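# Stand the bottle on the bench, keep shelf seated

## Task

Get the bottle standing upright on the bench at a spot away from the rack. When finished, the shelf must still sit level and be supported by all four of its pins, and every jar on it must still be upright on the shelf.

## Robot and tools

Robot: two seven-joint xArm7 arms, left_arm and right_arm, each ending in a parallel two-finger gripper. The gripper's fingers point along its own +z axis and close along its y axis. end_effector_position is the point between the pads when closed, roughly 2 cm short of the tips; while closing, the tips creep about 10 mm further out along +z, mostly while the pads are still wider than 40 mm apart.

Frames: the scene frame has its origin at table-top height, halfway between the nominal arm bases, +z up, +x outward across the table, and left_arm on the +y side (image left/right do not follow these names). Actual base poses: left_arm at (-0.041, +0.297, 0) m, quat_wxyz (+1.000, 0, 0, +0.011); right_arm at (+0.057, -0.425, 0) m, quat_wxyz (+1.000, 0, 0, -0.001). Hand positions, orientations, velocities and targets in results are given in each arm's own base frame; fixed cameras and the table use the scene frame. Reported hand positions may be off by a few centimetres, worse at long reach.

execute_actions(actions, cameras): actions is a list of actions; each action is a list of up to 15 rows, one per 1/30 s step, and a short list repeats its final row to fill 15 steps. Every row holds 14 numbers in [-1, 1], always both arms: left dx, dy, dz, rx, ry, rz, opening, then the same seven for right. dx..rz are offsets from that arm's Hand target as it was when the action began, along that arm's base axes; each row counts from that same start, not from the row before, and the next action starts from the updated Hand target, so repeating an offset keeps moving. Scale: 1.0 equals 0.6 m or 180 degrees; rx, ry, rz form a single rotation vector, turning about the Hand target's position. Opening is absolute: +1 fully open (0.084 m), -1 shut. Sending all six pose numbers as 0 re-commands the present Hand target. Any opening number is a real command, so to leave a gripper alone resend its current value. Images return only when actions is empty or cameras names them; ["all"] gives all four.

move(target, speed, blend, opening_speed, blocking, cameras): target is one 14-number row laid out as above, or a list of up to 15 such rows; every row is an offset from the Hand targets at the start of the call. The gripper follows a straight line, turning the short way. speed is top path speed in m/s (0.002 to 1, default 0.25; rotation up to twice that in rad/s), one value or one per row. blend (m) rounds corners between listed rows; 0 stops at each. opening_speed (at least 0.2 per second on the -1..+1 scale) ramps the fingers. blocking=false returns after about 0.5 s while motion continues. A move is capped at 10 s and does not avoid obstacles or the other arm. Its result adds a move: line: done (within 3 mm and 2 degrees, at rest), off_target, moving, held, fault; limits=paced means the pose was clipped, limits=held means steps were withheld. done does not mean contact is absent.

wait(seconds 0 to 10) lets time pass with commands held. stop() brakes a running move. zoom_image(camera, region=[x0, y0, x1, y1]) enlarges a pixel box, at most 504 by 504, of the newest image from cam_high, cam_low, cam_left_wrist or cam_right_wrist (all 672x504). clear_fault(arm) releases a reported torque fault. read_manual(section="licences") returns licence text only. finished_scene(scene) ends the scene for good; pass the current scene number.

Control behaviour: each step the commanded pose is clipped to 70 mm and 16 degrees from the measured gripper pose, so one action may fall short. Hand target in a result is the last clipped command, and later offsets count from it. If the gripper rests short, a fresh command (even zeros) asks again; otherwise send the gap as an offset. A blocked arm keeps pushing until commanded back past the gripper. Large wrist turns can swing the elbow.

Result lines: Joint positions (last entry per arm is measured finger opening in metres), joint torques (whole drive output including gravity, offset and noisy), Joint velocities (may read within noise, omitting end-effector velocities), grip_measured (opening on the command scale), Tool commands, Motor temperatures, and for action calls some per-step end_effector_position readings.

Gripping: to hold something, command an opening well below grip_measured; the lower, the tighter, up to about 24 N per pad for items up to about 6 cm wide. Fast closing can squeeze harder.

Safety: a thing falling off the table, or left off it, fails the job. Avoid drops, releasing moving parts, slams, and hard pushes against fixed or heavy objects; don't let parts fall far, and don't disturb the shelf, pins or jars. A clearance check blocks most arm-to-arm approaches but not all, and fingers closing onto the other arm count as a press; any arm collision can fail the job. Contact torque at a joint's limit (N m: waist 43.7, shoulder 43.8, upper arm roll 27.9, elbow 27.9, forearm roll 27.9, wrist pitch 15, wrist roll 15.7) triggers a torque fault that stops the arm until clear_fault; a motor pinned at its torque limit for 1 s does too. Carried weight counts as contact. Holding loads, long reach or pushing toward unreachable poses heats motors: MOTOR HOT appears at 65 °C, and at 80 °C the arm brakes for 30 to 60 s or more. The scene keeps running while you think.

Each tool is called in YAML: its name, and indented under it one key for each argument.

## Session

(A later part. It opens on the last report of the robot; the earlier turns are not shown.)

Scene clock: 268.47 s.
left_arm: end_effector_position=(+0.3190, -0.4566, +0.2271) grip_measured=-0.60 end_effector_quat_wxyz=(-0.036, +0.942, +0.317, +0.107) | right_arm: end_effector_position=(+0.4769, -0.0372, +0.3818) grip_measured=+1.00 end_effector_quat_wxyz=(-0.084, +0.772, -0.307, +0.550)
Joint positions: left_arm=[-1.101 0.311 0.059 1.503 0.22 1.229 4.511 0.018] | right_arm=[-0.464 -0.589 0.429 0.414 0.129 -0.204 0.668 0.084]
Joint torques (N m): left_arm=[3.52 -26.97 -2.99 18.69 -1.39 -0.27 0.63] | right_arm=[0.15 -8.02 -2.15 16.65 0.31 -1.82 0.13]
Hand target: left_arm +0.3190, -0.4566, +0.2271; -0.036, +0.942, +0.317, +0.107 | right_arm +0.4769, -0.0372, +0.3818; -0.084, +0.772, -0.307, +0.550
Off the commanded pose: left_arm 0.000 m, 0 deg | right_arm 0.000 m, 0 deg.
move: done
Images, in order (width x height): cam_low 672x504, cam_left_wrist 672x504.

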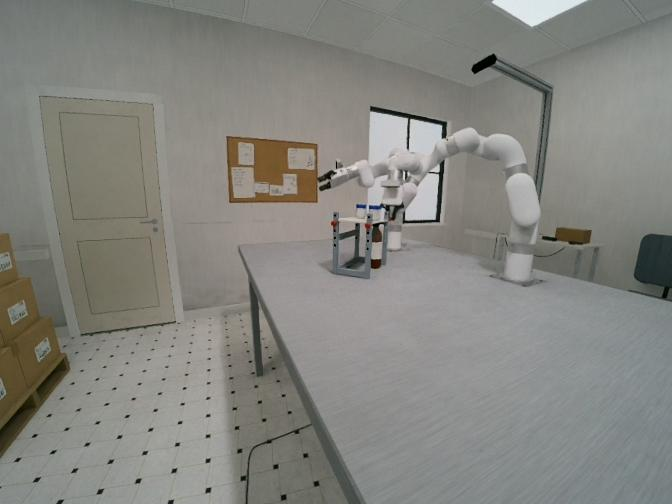

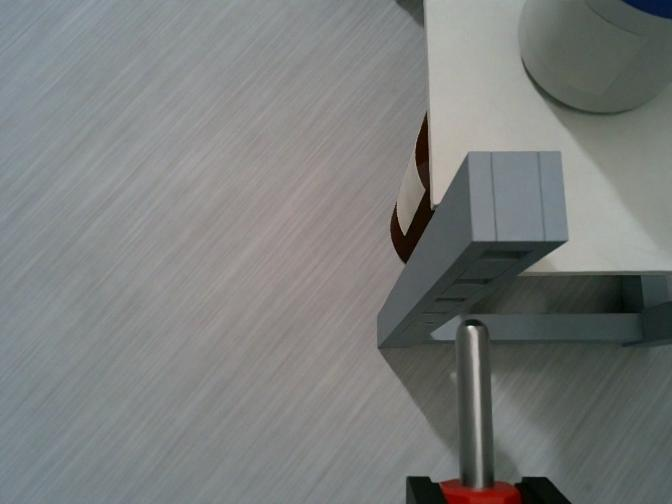

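move:
  target: [0,0,0,0,0,0,-0.9, -0.1115,0.1537,-0.303,-0.0392,-0.2335,0.8100,1]
  cameras: ["cam_right_wrist"]
  speed: 0.6

Scene clock: 293.77 s.
left_arm: end_effector_position=(+0.3190, -0.4566, +0.2271) grip_measured=-0.60 end_effector_quat_wxyz=(-0.036, +0.942, +0.317, +0.107) | right_arm: end_effector_position=(+0.4094, +0.0554, +0.1999) grip_measured=+1.00 end_effector_quat_wxyz=(-0.528, +0.388, +0.681, +0.328)
Joint positions: left_arm=[-1.101 0.311 0.059 1.503 0.22 1.229 4.511 0.018] | right_arm=[-0.74 1.395 1.185 2.02 -3.079 -1.693 1.232 0.084]
Joint torques (N m): left_arm=[3.58 -26.08 -2.28 18.46 -1.59 -0.17 0.65] | right_arm=[-4.08 -30.58 10.55 7.86 -0.39 -1.68 1.64]
Hand target: left_arm +0.3190, -0.4566, +0.2271; -0.036, +0.942, +0.317, +0.107 | right_arm +0.4100, +0.0550, +0.2000; -0.580, +0.330, +0.692, +0.276
Off the commanded pose: left_arm 0.000 m, 0 deg | right_arm 0.001 m, 11 deg.
joint sent to its limit (right arm) — joint 6 (wrist pitch), lower limit. The joint targets are off in orientation, not in position.
move: off_target (right_arm); limits=paced
Images, in order (width x height): cam_right_wrist 672x504.

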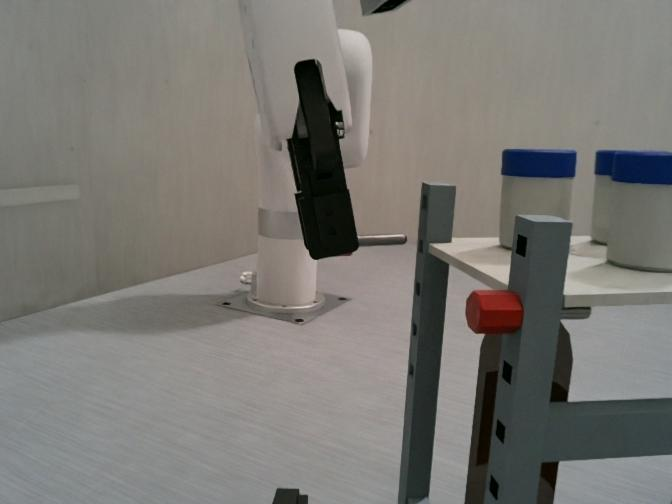

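zoom_image:
  camera: "cam_right_wrist"
  region: [340, 170, 480, 310]

Scaled by 3.600 from the camera's 672x504 image, which has a finer 960x720 frame.

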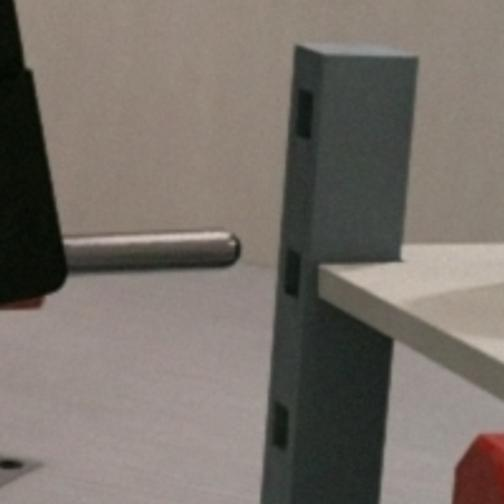

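move:
  target: [0.0010,-0.0013,-0.0058,-0.0034,0.0044,0,-0.9, 0,0,0,0,0,0,1]
  cameras: ["cam_right_wrist","cam_left_wrist"]

zoom_image:
  camera: "cam_right_wrist"
  region: [340, 170, 480, 310]

zoom_image:
  camera: "cam_left_wrist"
  region: [400, 200, 560, 360]

Scene clock: 307.50 s.
left_arm: end_effector_position=(+0.3196, -0.4574, +0.2237) grip_measured=-0.60 end_effector_quat_wxyz=(-0.033, +0.942, +0.318, +0.099) | right_arm: end_effector_position=(+0.4094, +0.0554, +0.1999) grip_measured=+1.00 end_effector_quat_wxyz=(-0.528, +0.388, +0.681, +0.328)
Joint positions: left_arm=[-1.093 0.314 0.058 1.499 0.203 1.217 4.522 0.018] | right_arm=[-0.74 1.395 1.185 2.02 -3.079 -1.693 1.232 0.084]
Joint torques (N m): left_arm=[3.24 -18.48 -2.98 11.7 -1.26 -2.18 0.79] | right_arm=[-4.17 -30.49 10.65 7.86 -0.35 -1.62 1.65]
Hand target: left_arm +0.3196, -0.4574, +0.2236; -0.033, +0.942, +0.318, +0.099 | right_arm +0.4094, +0.0554, +0.1999; -0.528, +0.388, +0.681, +0.328 (not the last commanded pose)
Off the commanded pose: left_arm 0.000 m, 0 deg | right_arm 0.001 m, 11 deg.
move: off_target (right_arm)
Images, in order (width x height): cam_left_wrist 672x504, cam_right_wrist 672x504.

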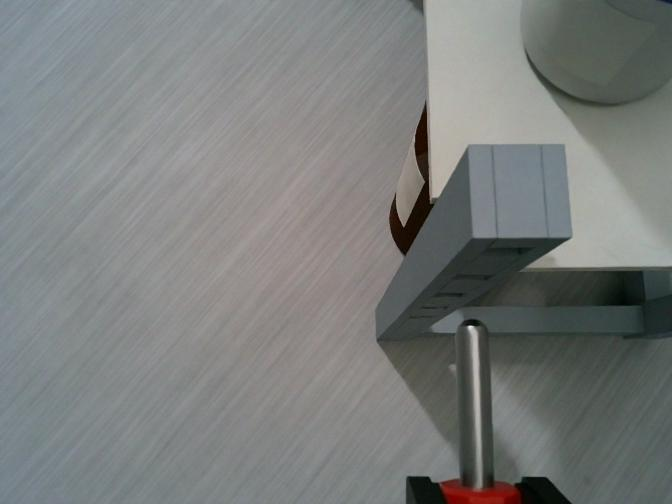

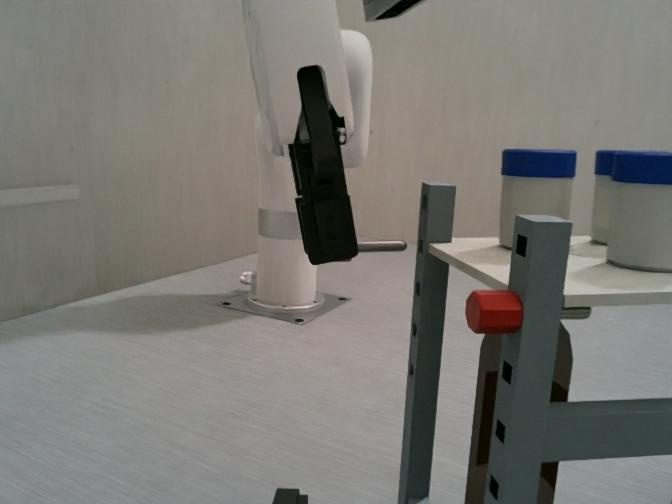

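Scaled by 3.600 from the camera's 672x504 image, which has a finer 960x720 frame.

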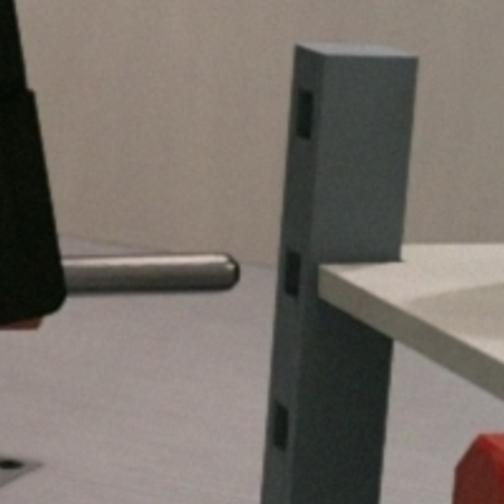

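Scaled by 3.150 from the camera's 672x504 image, which has a finer 960x720 frame.

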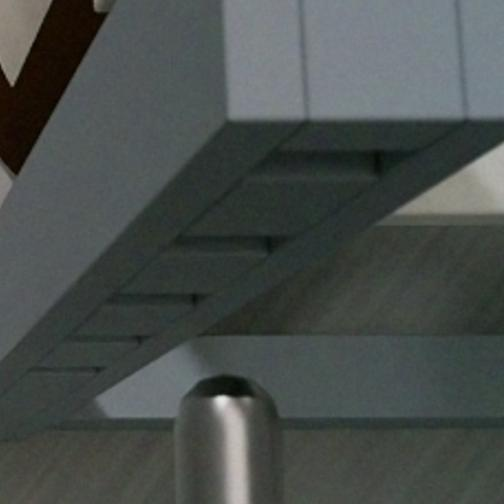

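move:
  target: [0.0212,0.0161,0,0,0,0,-0.9, 0,0,0,0,0,0,1]
  cameras: ["cam_right_wrist","cam_left_wrist"]
  speed: 0.03

zoom_image:
  camera: "cam_right_wrist"
  region: [340, 170, 480, 310]

zoom_image:
  camera: "cam_left_wrist"
  region: [400, 240, 560, 400]

Scene clock: 315.07 s.
left_arm: end_effector_position=(+0.3322, -0.4478, +0.2236) grip_measured=-0.60 end_effector_quat_wxyz=(-0.033, +0.942, +0.318, +0.099) | right_arm: end_effector_position=(+0.4094, +0.0554, +0.1999) grip_measured=+1.00 end_effector_quat_wxyz=(-0.528, +0.388, +0.681, +0.328)
Joint positions: left_arm=[-1.073 0.307 0.067 1.488 0.201 1.207 4.551 0.018] | right_arm=[-0.74 1.395 1.185 2.02 -3.079 -1.693 1.232 0.084]
Joint torques (N m): left_arm=[3.45 -26.46 3.64 11.5 -1.53 -2.24 0.71] | right_arm=[-4.15 -30.6 10.62 7.81 -0.35 -1.59 1.7]
Hand target: left_arm +0.3323, -0.4477, +0.2236; -0.033, +0.942, +0.318, +0.099 | right_arm +0.4094, +0.0554, +0.1999; -0.528, +0.388, +0.681, +0.328
Off the commanded pose: left_arm 0.000 m, 0 deg | right_arm 0.000 m, 0 deg.
move: done
Images, in order (width x height): cam_left_wrist 672x504, cam_right_wrist 672x504.

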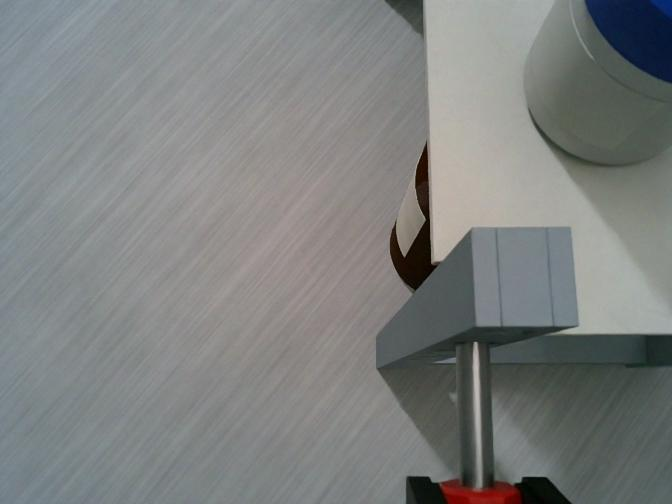

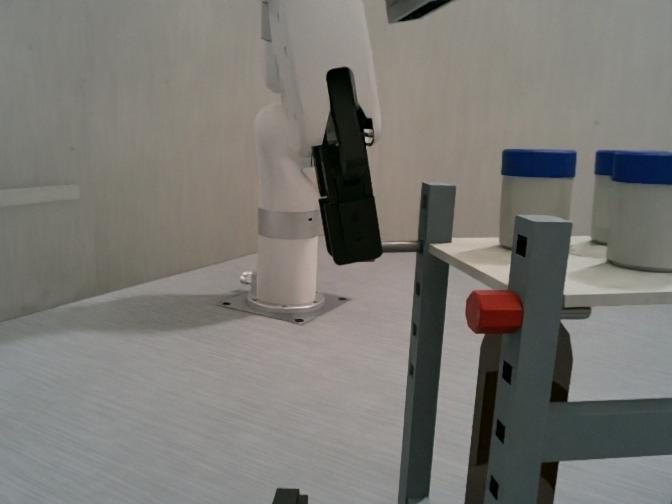

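Scaled by 3.600 from the camera's 672x504 image, which has a finer 960x720 frame.

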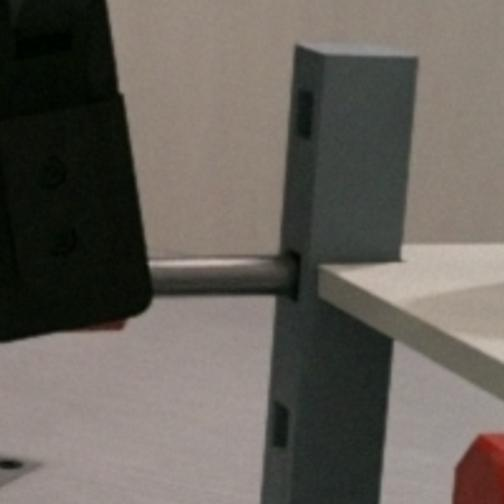

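Scaled by 3.150 from the camera's 672x504 image, which has a finer 960x720 frame.

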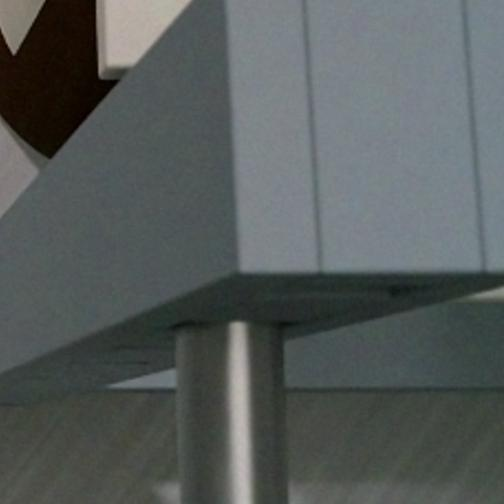

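move:
  target: [0.0239,0.0182,0,0,0,0,-0.9, 0,0,0,0,0,0,1]
  cameras: ["cam_right_wrist","cam_left_wrist"]
  speed: 0.03

zoom_image:
  camera: "cam_right_wrist"
  region: [340, 130, 520, 310]

Scene clock: 320.30 s.
left_arm: end_effector_position=(+0.3466, -0.4369, +0.2236) grip_measured=-0.60 end_effector_quat_wxyz=(-0.033, +0.942, +0.318, +0.099) | right_arm: end_effector_position=(+0.4094, +0.0554, +0.1999) grip_measured=+1.00 end_effector_quat_wxyz=(-0.528, +0.388, +0.681, +0.328)
Joint positions: left_arm=[-1.05 0.302 0.079 1.479 0.199 1.197 4.583 0.018] | right_arm=[-0.74 1.395 1.185 2.02 -3.079 -1.693 1.232 0.084]
Joint torques (N m): left_arm=[7.58 -25.73 10.24 11.07 0.52 -2.13 0.59] | right_arm=[-4.02 -30.52 10.59 7.85 -0.2 -1.59 1.71]
Hand target: left_arm +0.3466, -0.4368, +0.2236; -0.033, +0.942, +0.318, +0.099 | right_arm +0.4094, +0.0554, +0.1999; -0.528, +0.388, +0.681, +0.328
Off the commanded pose: left_arm 0.000 m, 0 deg | right_arm 0.000 m, 0 deg.
move: done
Images, in order (width x height): cam_left_wrist 672x504, cam_right_wrist 672x504.

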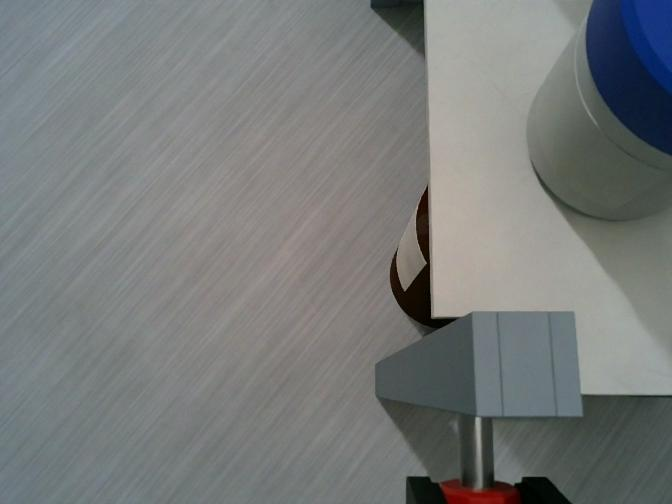

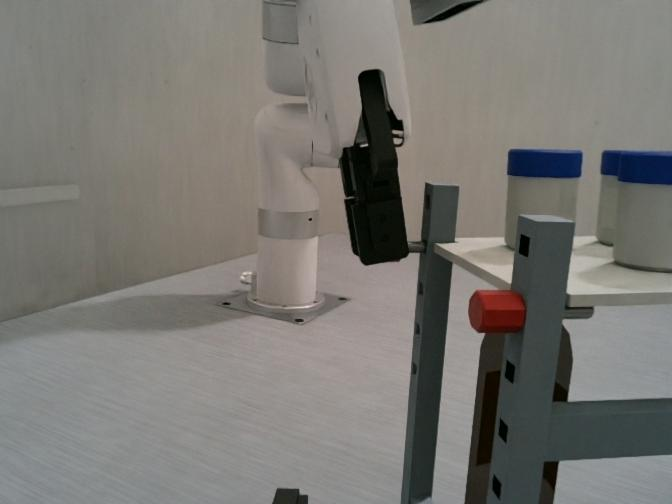

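Scaled by 2.800 from the camera's 672x504 image, which has a finer 960x720 frame.

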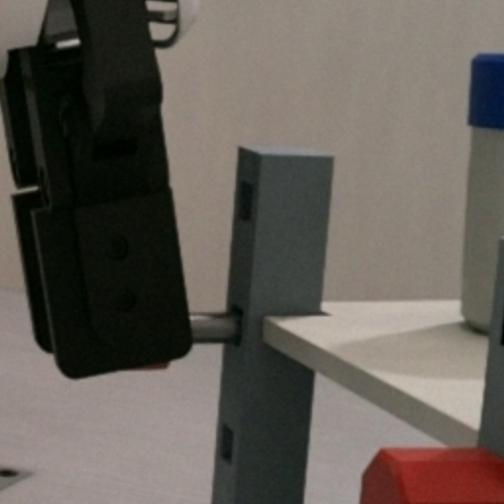

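move:
  target:
    - [0,0,0,0,0,0,-0.2,0,0,0,0,0,0,1]
    - [-0.066,-0.0505,0,0,0,0,-0.2,0,0,0,0,0,0,1]
    - [-0.111,0.061,0.194,0,0,0,-0.2,0,0,0,0,0,0,1]
    - [0.022,0.278,0.127,-0.1512,-0.4436,-0.5258,-0.2,0,0,0,0,0,0,1]
    - [0.112,0.25,-0.206,-0.1512,-0.4436,-0.5258,0.6,0,0,0,0,0,0,1]
  speed: [0.1,0.15,0.5,0.6,0.4]
  blend: [0,0.01,0.04,0.03,0]
  cameras: ["cam_right_wrist","cam_left_wrist","cam_high"]

zoom_image:
  camera: "cam_right_wrist"
  region: [340, 130, 600, 350]

Scene clock: 362.83 s.
left_arm: end_effector_position=(+0.4138, -0.2868, +0.1000) grip_measured=+0.59 end_effector_quat_wxyz=(+0.411, +0.585, -0.449, +0.536) | right_arm: end_effector_position=(+0.4094, +0.0554, +0.1999) grip_measured=+1.00 end_effector_quat_wxyz=(-0.528, +0.388, +0.681, +0.328)
Joint positions: left_arm=[-0.407 1.014 0.286 1.002 1.052 -1.691 6.16 0.069] | right_arm=[-0.74 1.395 1.185 2.02 -3.079 -1.693 1.232 0.084]
Joint torques (N m): left_arm=[3.72 -18.03 -0.04 7.99 1.06 -2 0.69] | right_arm=[-3.87 -30.47 10.55 7.69 -0.34 -1.51 1.6]
Hand target: left_arm +0.4138, -0.2868, +0.1000; +0.411, +0.585, -0.449, +0.536 | right_arm +0.4094, +0.0554, +0.1999; -0.528, +0.388, +0.681, +0.328
Off the commanded pose: left_arm 0.000 m, 0 deg | right_arm 0.000 m, 0 deg.
joint sent to its limit (left arm) — joint 6 (wrist pitch), lower limit. The joint targets still meet the commanded pose.
move: done; limits=paced
Images, in order (width x height): cam_high 672x504, cam_left_wrist 672x504, cam_right_wrist 672x504.

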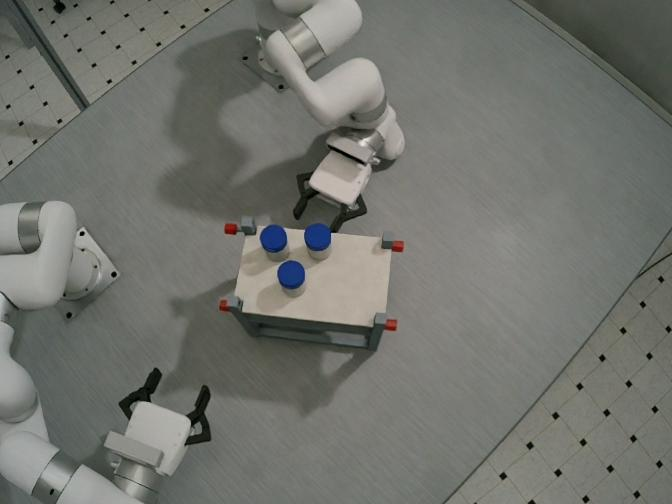

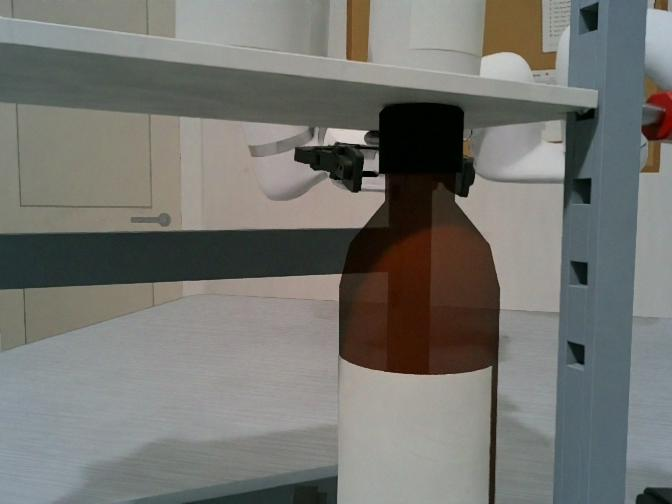

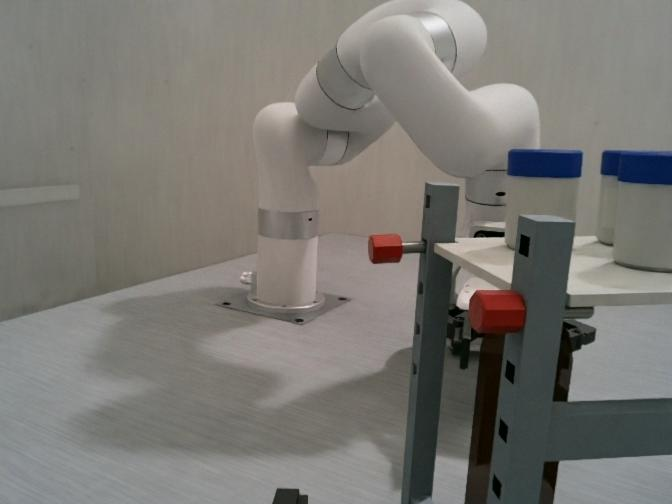

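Scaled by 1.938 from the camera's 672x504 image, which has a finer 960x720 frame.

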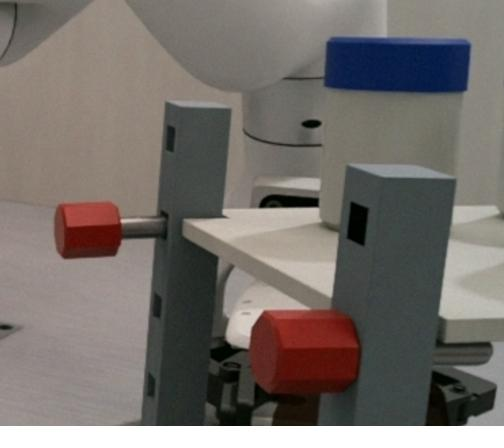

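move:
  target:
    - [0.03,-0.11,0,0,0,0,0.6,-0.266,-0.009,0.217,-0.004,0.007,-0.22,-1]
    - [0.0519,-0.1811,0,0,0,0,0.6,-0.332,0.274,0.117,-0.0083,0.0147,-0.4467,-1]
    - [0.0519,-0.1811,0,0,0,0,0.6,-0.2957,0.3643,0.030,-0.0083,0.0147,-0.4467,-1]
  speed: [0.3,0.3,0.2]
  blend: [0.03,0.01,0]
  cameras: ["all"]

Scene clock: 402.40 s.
left_arm: end_effector_position=(+0.4414, -0.3834, +0.1006) grip_measured=+0.60 end_effector_quat_wxyz=(+0.411, +0.585, -0.449, +0.537) | right_arm: end_effector_position=(+0.2279, +0.1372, +0.2962) grip_measured=-1.00 end_effector_quat_wxyz=(-0.304, +0.687, +0.392, +0.531)
Joint positions: left_arm=[-0.492 1.042 0.174 1.198 0.91 -1.501 6.064 0.069] | right_arm=[-2.482 1.086 2.019 0.25 -2.511 -0.6 1.295 0]
Joint torques (N m): left_arm=[-8.2 2.07 -14.76 9.49 -3.8 -0.72 -1.22] | right_arm=[4.11 -14.09 3.55 11.35 0.21 -1.74 -1.55]
Hand target: left_arm +0.4412, -0.3834, +0.1000; +0.411, +0.585, -0.449, +0.536 (not the last commanded pose) | right_arm +0.2279, +0.1371, +0.2962; -0.304, +0.687, +0.392, +0.531 (not the last commanded pose)
Off the commanded pose: left_arm 0.013 m, 0 deg | right_arm 0.158 m, 21 deg.
move: held (right_arm; a check stopped the path), off_target (left_arm; braked when a check withheld steps of right_arm); path passed 1 of 3 targets; limits=held
pose unreachable (right arm): on one or more control steps of this call, first in action 0 (counted from 0), this arm could not follow its commanded pose, so it was not sent that pose on those steps. It may still have moved: this result reports where it is.
cause: moving toward the commanded pose would bring two parts of the arm too close to each other (joints 3 (upper arm roll) to 5 (forearm roll) lie between them).

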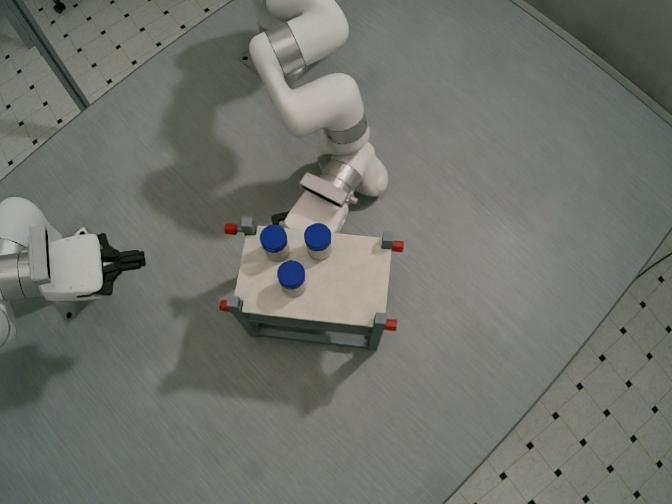

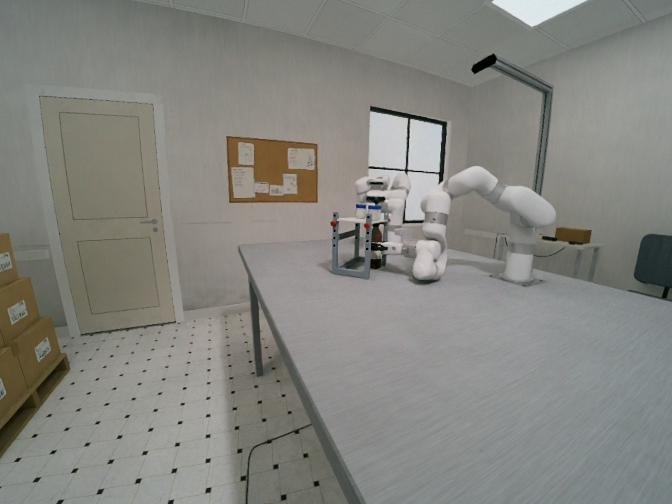

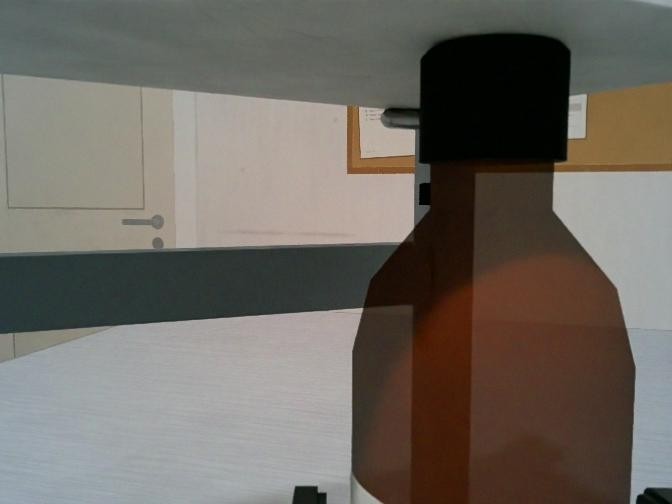

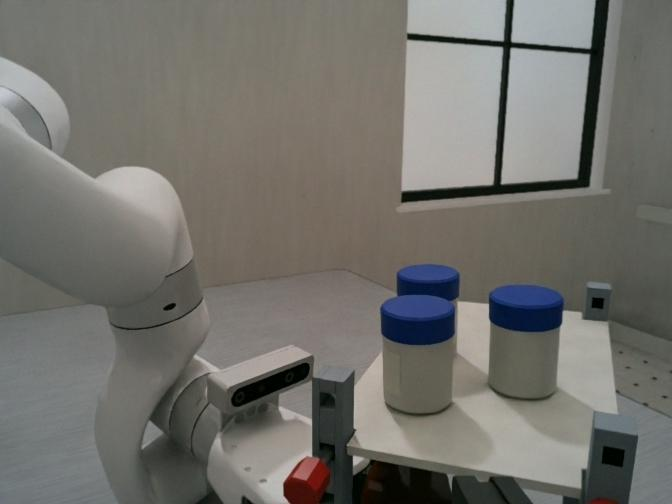

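move:
  target:
    - [0.0062,-0.0202,0,0,0,0,0.6,-0.047,0.105,0.04,-0.1919,0.1661,-0.1097,-1]
    - [0.0062,-0.0202,0,0,0,0,0.6,-0.0067,0.222,-0.126,-0.1919,0.1661,-0.1097,-1]
  speed: [0.2,0.2]
  cameras: ["cam_high","cam_left_wrist","cam_right_wrist"]

Scene clock: 416.67 s.
left_arm: end_effector_position=(+0.4453, -0.3956, +0.1012) grip_measured=+0.60 end_effector_quat_wxyz=(+0.411, +0.584, -0.449, +0.537) | right_arm: end_effector_position=(+0.2239, +0.2704, +0.2206) grip_measured=-1.00 end_effector_quat_wxyz=(-0.086, +0.912, +0.319, +0.244)
Joint positions: left_arm=[-0.499 1.049 0.159 1.23 0.898 -1.475 6.053 0.069] | right_arm=[-3.335 0.598 3.906 0.707 -2.436 -0.722 2.616 0]
Joint torques (N m): left_arm=[-3.04 5.54 -17.21 2.85 -0.68 -0.73 0.76] | right_arm=[-3.96 -6.42 -2.96 16.85 -0.81 0.61 1.55]
Hand target: left_arm +0.4450, -0.3955, +0.1000; +0.411, +0.585, -0.449, +0.536 | right_arm +0.2239, +0.2703, +0.2206; -0.086, +0.912, +0.319, +0.244
Off the commanded pose: left_arm 0.001 m, 0 deg | right_arm 0.000 m, 0 deg.
move: done
Images, in order (width x height): cam_high 672x504, cam_left_wrist 672x504, cam_right_wrist 672x504.

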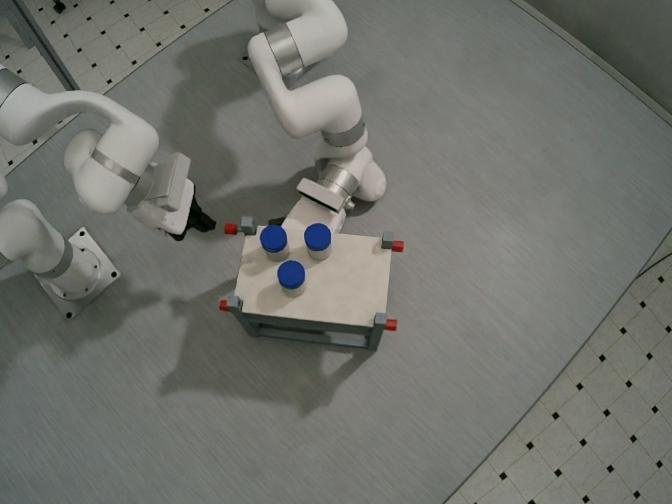

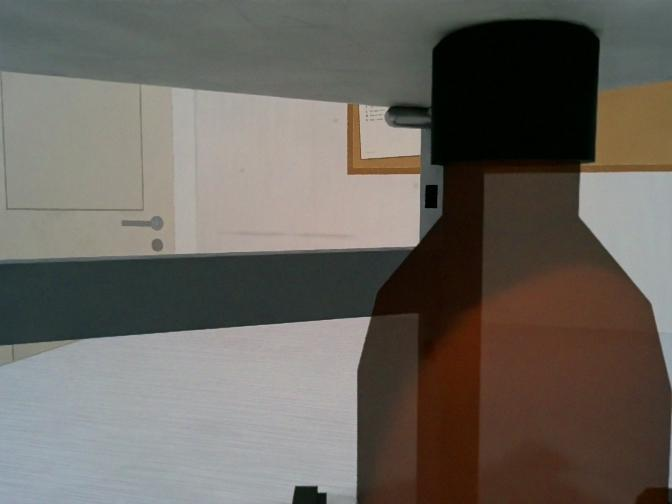

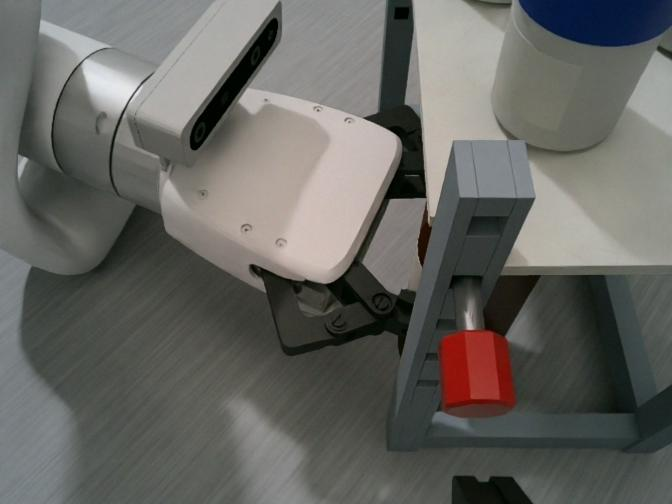

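move:
  target:
    - [0,0,0,0,0,0,-0.4,0,0,0,0,0,0,-1]
    - [0,0,0.0075,0,0,0,-0.4,0,0,0,0,0,0,-1]
  speed: 0.03
  opening_speed: 0.6
  cameras: ["cam_left_wrist","cam_right_wrist","cam_low"]

zoom_image:
  camera: "cam_low"
  region: [325, 190, 415, 280]

zoom_image:
  camera: "cam_right_wrist"
  region: [380, 130, 600, 350]

Scene clock: 428.73 s.
left_arm: end_effector_position=(+0.4449, -0.3955, +0.1044) grip_measured=+0.39 end_effector_quat_wxyz=(+0.411, +0.585, -0.449, +0.536) | right_arm: end_effector_position=(+0.2239, +0.2703, +0.2206) grip_measured=-1.00 end_effector_quat_wxyz=(-0.086, +0.912, +0.319, +0.244)
Joint positions: left_arm=[-0.498 1.037 0.159 1.222 0.901 -1.471 6.05 0.06] | right_arm=[-3.335 0.598 3.906 0.707 -2.436 -0.722 2.616 0]
Joint torques (N m): left_arm=[-0.42 -30.73 2.93 5.08 0.39 -2.57 -1.16] | right_arm=[-3.67 -6.51 -2.98 16.93 -1.23 0.43 1.61]
Hand target: left_arm +0.4450, -0.3955, +0.1045; +0.411, +0.585, -0.449, +0.536 | right_arm +0.2239, +0.2703, +0.2206; -0.086, +0.912, +0.319, +0.244
Off the commanded pose: left_arm 0.000 m, 0 deg | right_arm 0.000 m, 0 deg.
move: done
Images, in order (width x height): cam_low 672x504, cam_left_wrist 672x504, cam_right_wrist 672x504.

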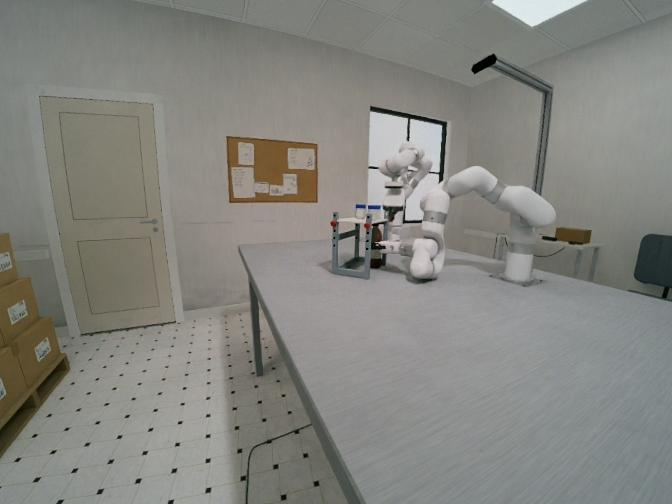

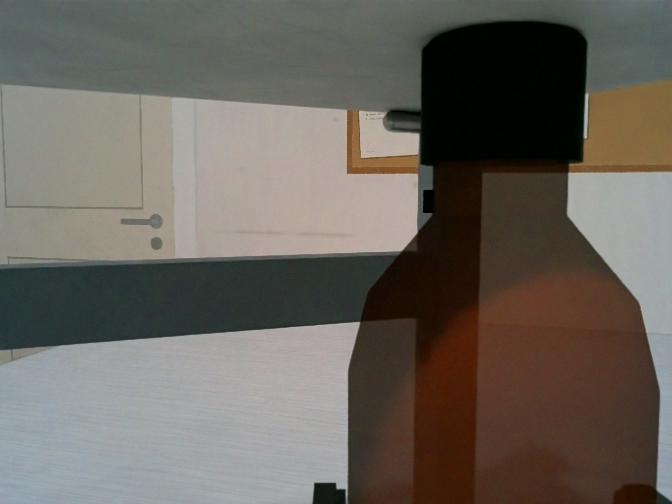

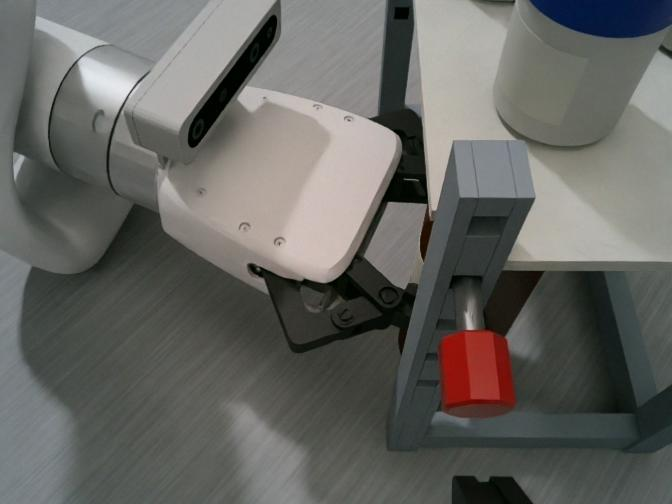

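Scaled by 5.600 from the camera's 672x504 image, which has a finer 960x720 frame.

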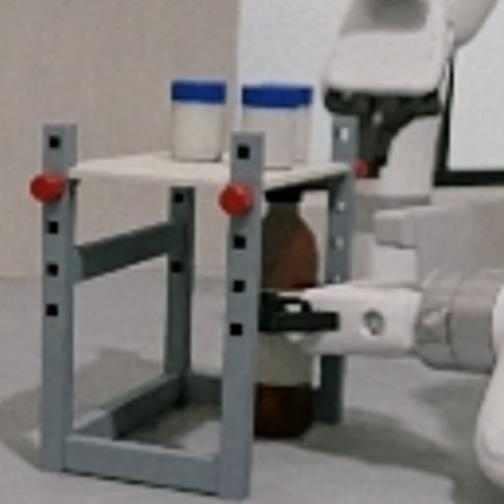

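Scaled by 2.291 from the camera's 672x504 image, which has a finer 960x720 frame.

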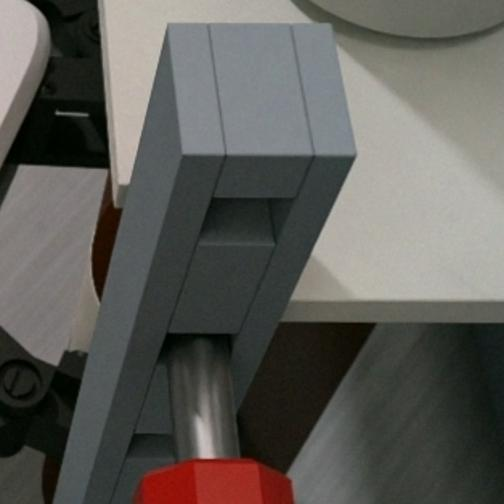

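move:
  target: [0,0,0.005,0,0,0,-0.5,0,0,0,0,0,0,-1]
  speed: 0.03
  cameras: ["cam_left_wrist","cam_right_wrist","cam_low"]

zoom_image:
  camera: "cam_low"
  region: [325, 190, 415, 280]

zoom_image:
  camera: "cam_right_wrist"
  region: [380, 130, 600, 350]

Scene clock: 435.00 s.
left_arm: end_effector_position=(+0.4450, -0.3955, +0.1075) grip_measured=+0.39 end_effector_quat_wxyz=(+0.411, +0.585, -0.449, +0.536) | right_arm: end_effector_position=(+0.2239, +0.2703, +0.2206) grip_measured=-1.00 end_effector_quat_wxyz=(-0.086, +0.912, +0.319, +0.244)
Joint positions: left_arm=[-0.498 1.028 0.16 1.216 0.902 -1.469 6.047 0.06] | right_arm=[-3.335 0.598 3.906 0.707 -2.436 -0.722 2.616 0]
Joint torques (N m): left_arm=[-3.33 -31.78 2.65 5.8 0.4 -2.46 -1.07] | right_arm=[-3.18 -6.52 -2.96 16.79 -1.07 0.24 1.64]
Hand target: left_arm +0.4450, -0.3955, +0.1075; +0.411, +0.585, -0.449, +0.536 | right_arm +0.2239, +0.2703, +0.2206; -0.086, +0.912, +0.319, +0.244
Off the commanded pose: left_arm 0.000 m, 0 deg | right_arm 0.000 m, 0 deg.
move: done
Images, in order (width x height): cam_low 672x504, cam_left_wrist 672x504, cam_right_wrist 672x504.

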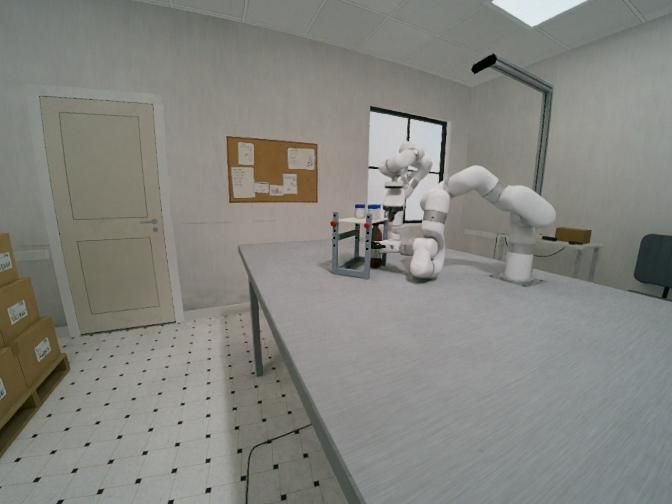

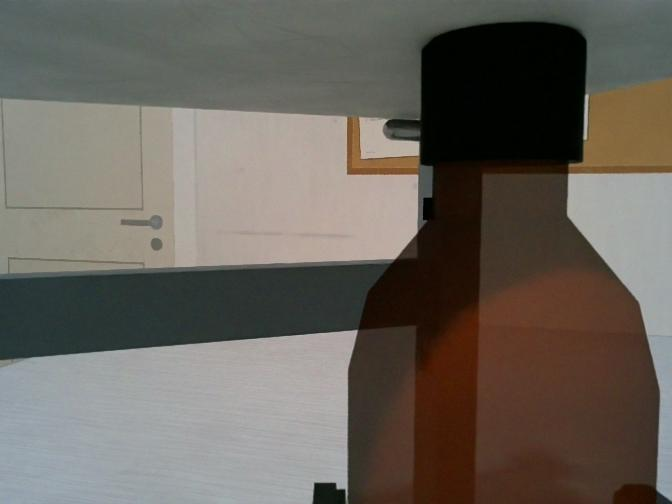

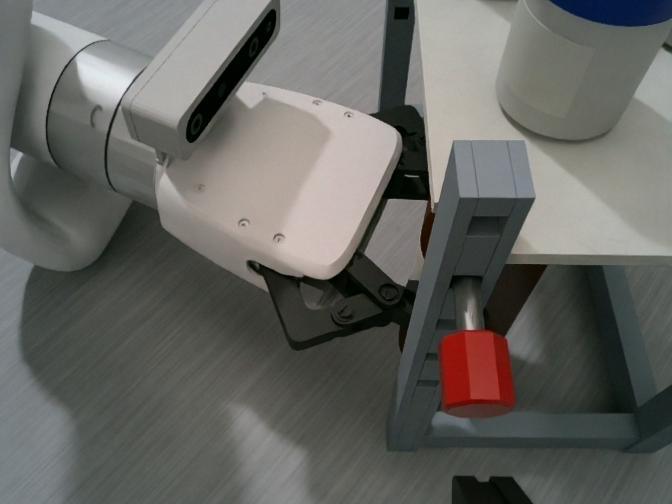

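Scaled by 5.600 from the camera's 672x504 image, which has a finer 960x720 frame.

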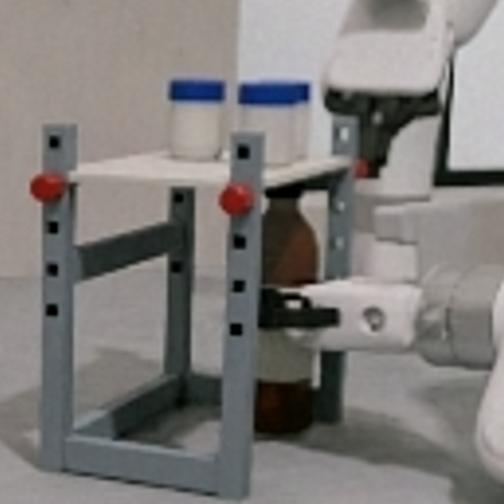

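Scaled by 2.291 from the camera's 672x504 image, which has a finer 960x720 frame.

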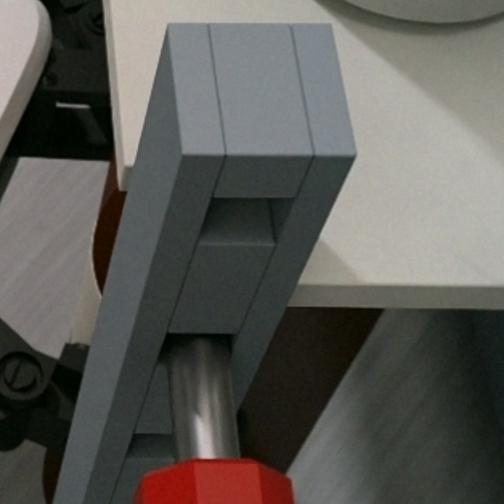

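move:
  target: [0,0,0,0,0,0,-0.5,0.0313,0.0249,0,0,0,0,-1]
  speed: 0.05
  cameras: ["cam_left_wrist","cam_right_wrist","cam_low"]

Scene clock: 442.63 s.
left_arm: end_effector_position=(+0.4450, -0.3955, +0.1075) grip_measured=+0.39 end_effector_quat_wxyz=(+0.411, +0.585, -0.449, +0.536) | right_arm: end_effector_position=(+0.2427, +0.2853, +0.2206) grip_measured=-1.00 end_effector_quat_wxyz=(-0.086, +0.912, +0.319, +0.244)
Joint positions: left_arm=[-0.498 1.028 0.16 1.216 0.902 -1.469 6.047 0.06] | right_arm=[-3.422 0.523 4.003 0.784 -2.458 -0.695 2.646 0]
Joint torques (N m): left_arm=[-3.06 -32.41 2.38 5.65 0.54 -2.76 -0.94] | right_arm=[-4.51 -6.1 -2.94 16.95 -1.07 0.64 1.7]
Hand target: left_arm +0.4450, -0.3955, +0.1075; +0.411, +0.585, -0.449, +0.536 | right_arm +0.2427, +0.2853, +0.2206; -0.086, +0.912, +0.319, +0.244
Off the commanded pose: left_arm 0.000 m, 0 deg | right_arm 0.000 m, 0 deg.
move: done
Images, in order (width x height): cam_low 672x504, cam_left_wrist 672x504, cam_right_wrist 672x504.

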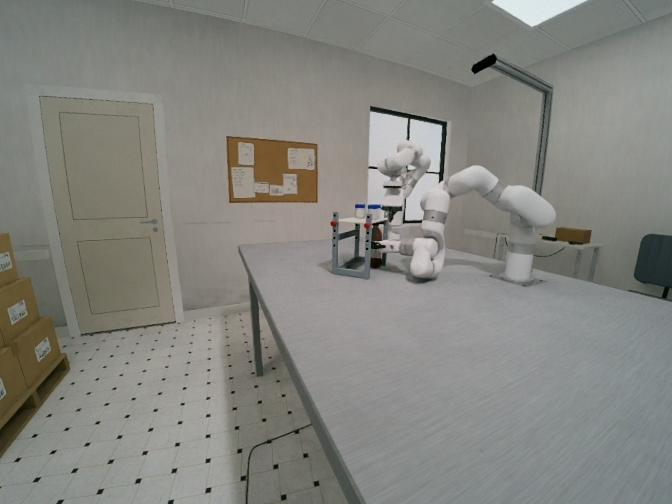

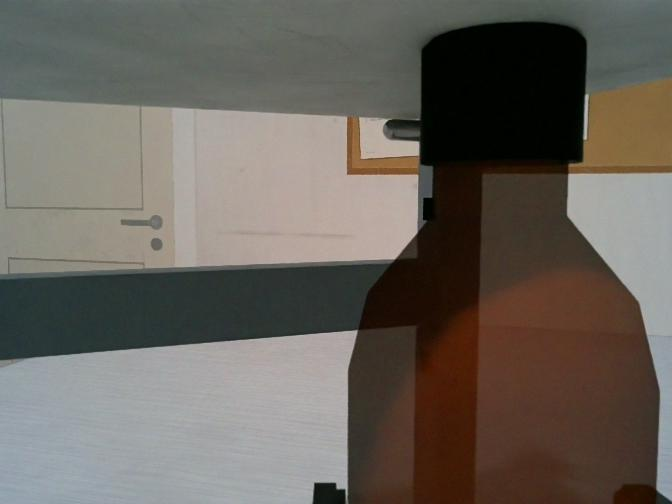

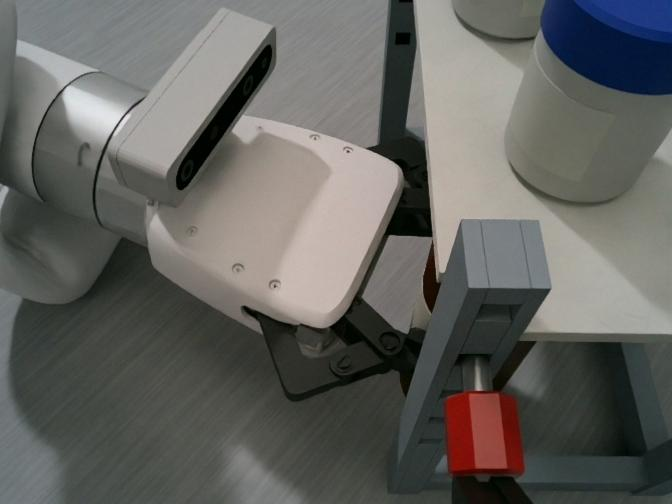

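move:
  target: [0,0,0,0,0,0,-0.5,0.0130,0.0104,0,0,0,0,-1]
  speed: 0.03
  cameras: ["cam_right_wrist","cam_left_wrist"]

zoom_image:
  camera: "cam_right_wrist"
  region: [400, 280, 600, 480]

Scene clock: 446.23 s.
left_arm: end_effector_position=(+0.4450, -0.3955, +0.1075) grip_measured=+0.39 end_effector_quat_wxyz=(+0.411, +0.585, -0.449, +0.536) | right_arm: end_effector_position=(+0.2505, +0.2915, +0.2206) grip_measured=-1.00 end_effector_quat_wxyz=(-0.086, +0.912, +0.319, +0.244)
Joint positions: left_arm=[-0.498 1.028 0.16 1.216 0.902 -1.469 6.047 0.06] | right_arm=[-3.466 0.494 4.05 0.818 -2.469 -0.685 2.661 0]
Joint torques (N m): left_arm=[-3.06 -32.23 2.19 5.86 0.38 -2.88 -0.82] | right_arm=[-3.95 -6.1 -2.9 16.88 -1.16 0.65 1.71]
Hand target: left_arm +0.4450, -0.3955, +0.1075; +0.411, +0.585, -0.449, +0.536 | right_arm +0.2505, +0.2915, +0.2206; -0.086, +0.912, +0.319, +0.244
Off the commanded pose: left_arm 0.000 m, 0 deg | right_arm 0.000 m, 0 deg.
move: done
Images, in order (width x height): cam_left_wrist 672x504, cam_right_wrist 672x504.

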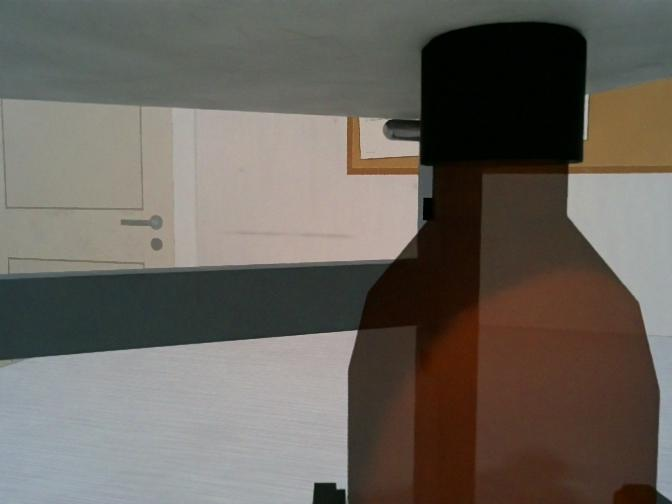

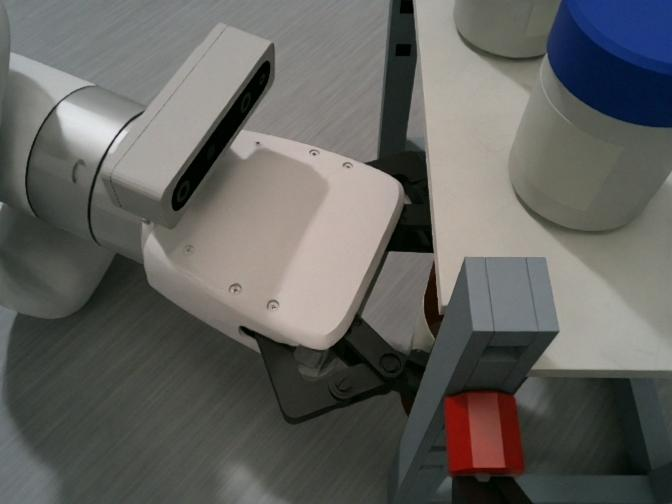

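Scaled by 2.520 from the camera's 672x504 image, which has a finer 960x720 frame.

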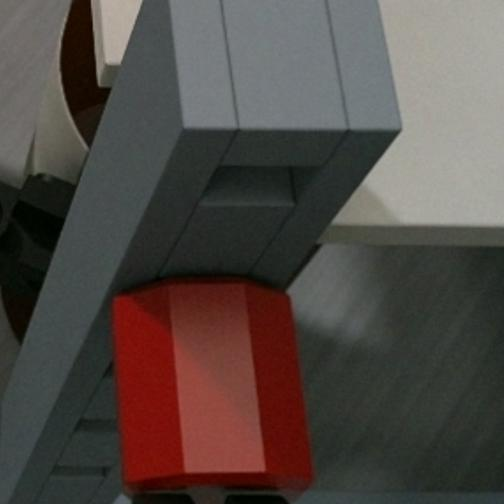

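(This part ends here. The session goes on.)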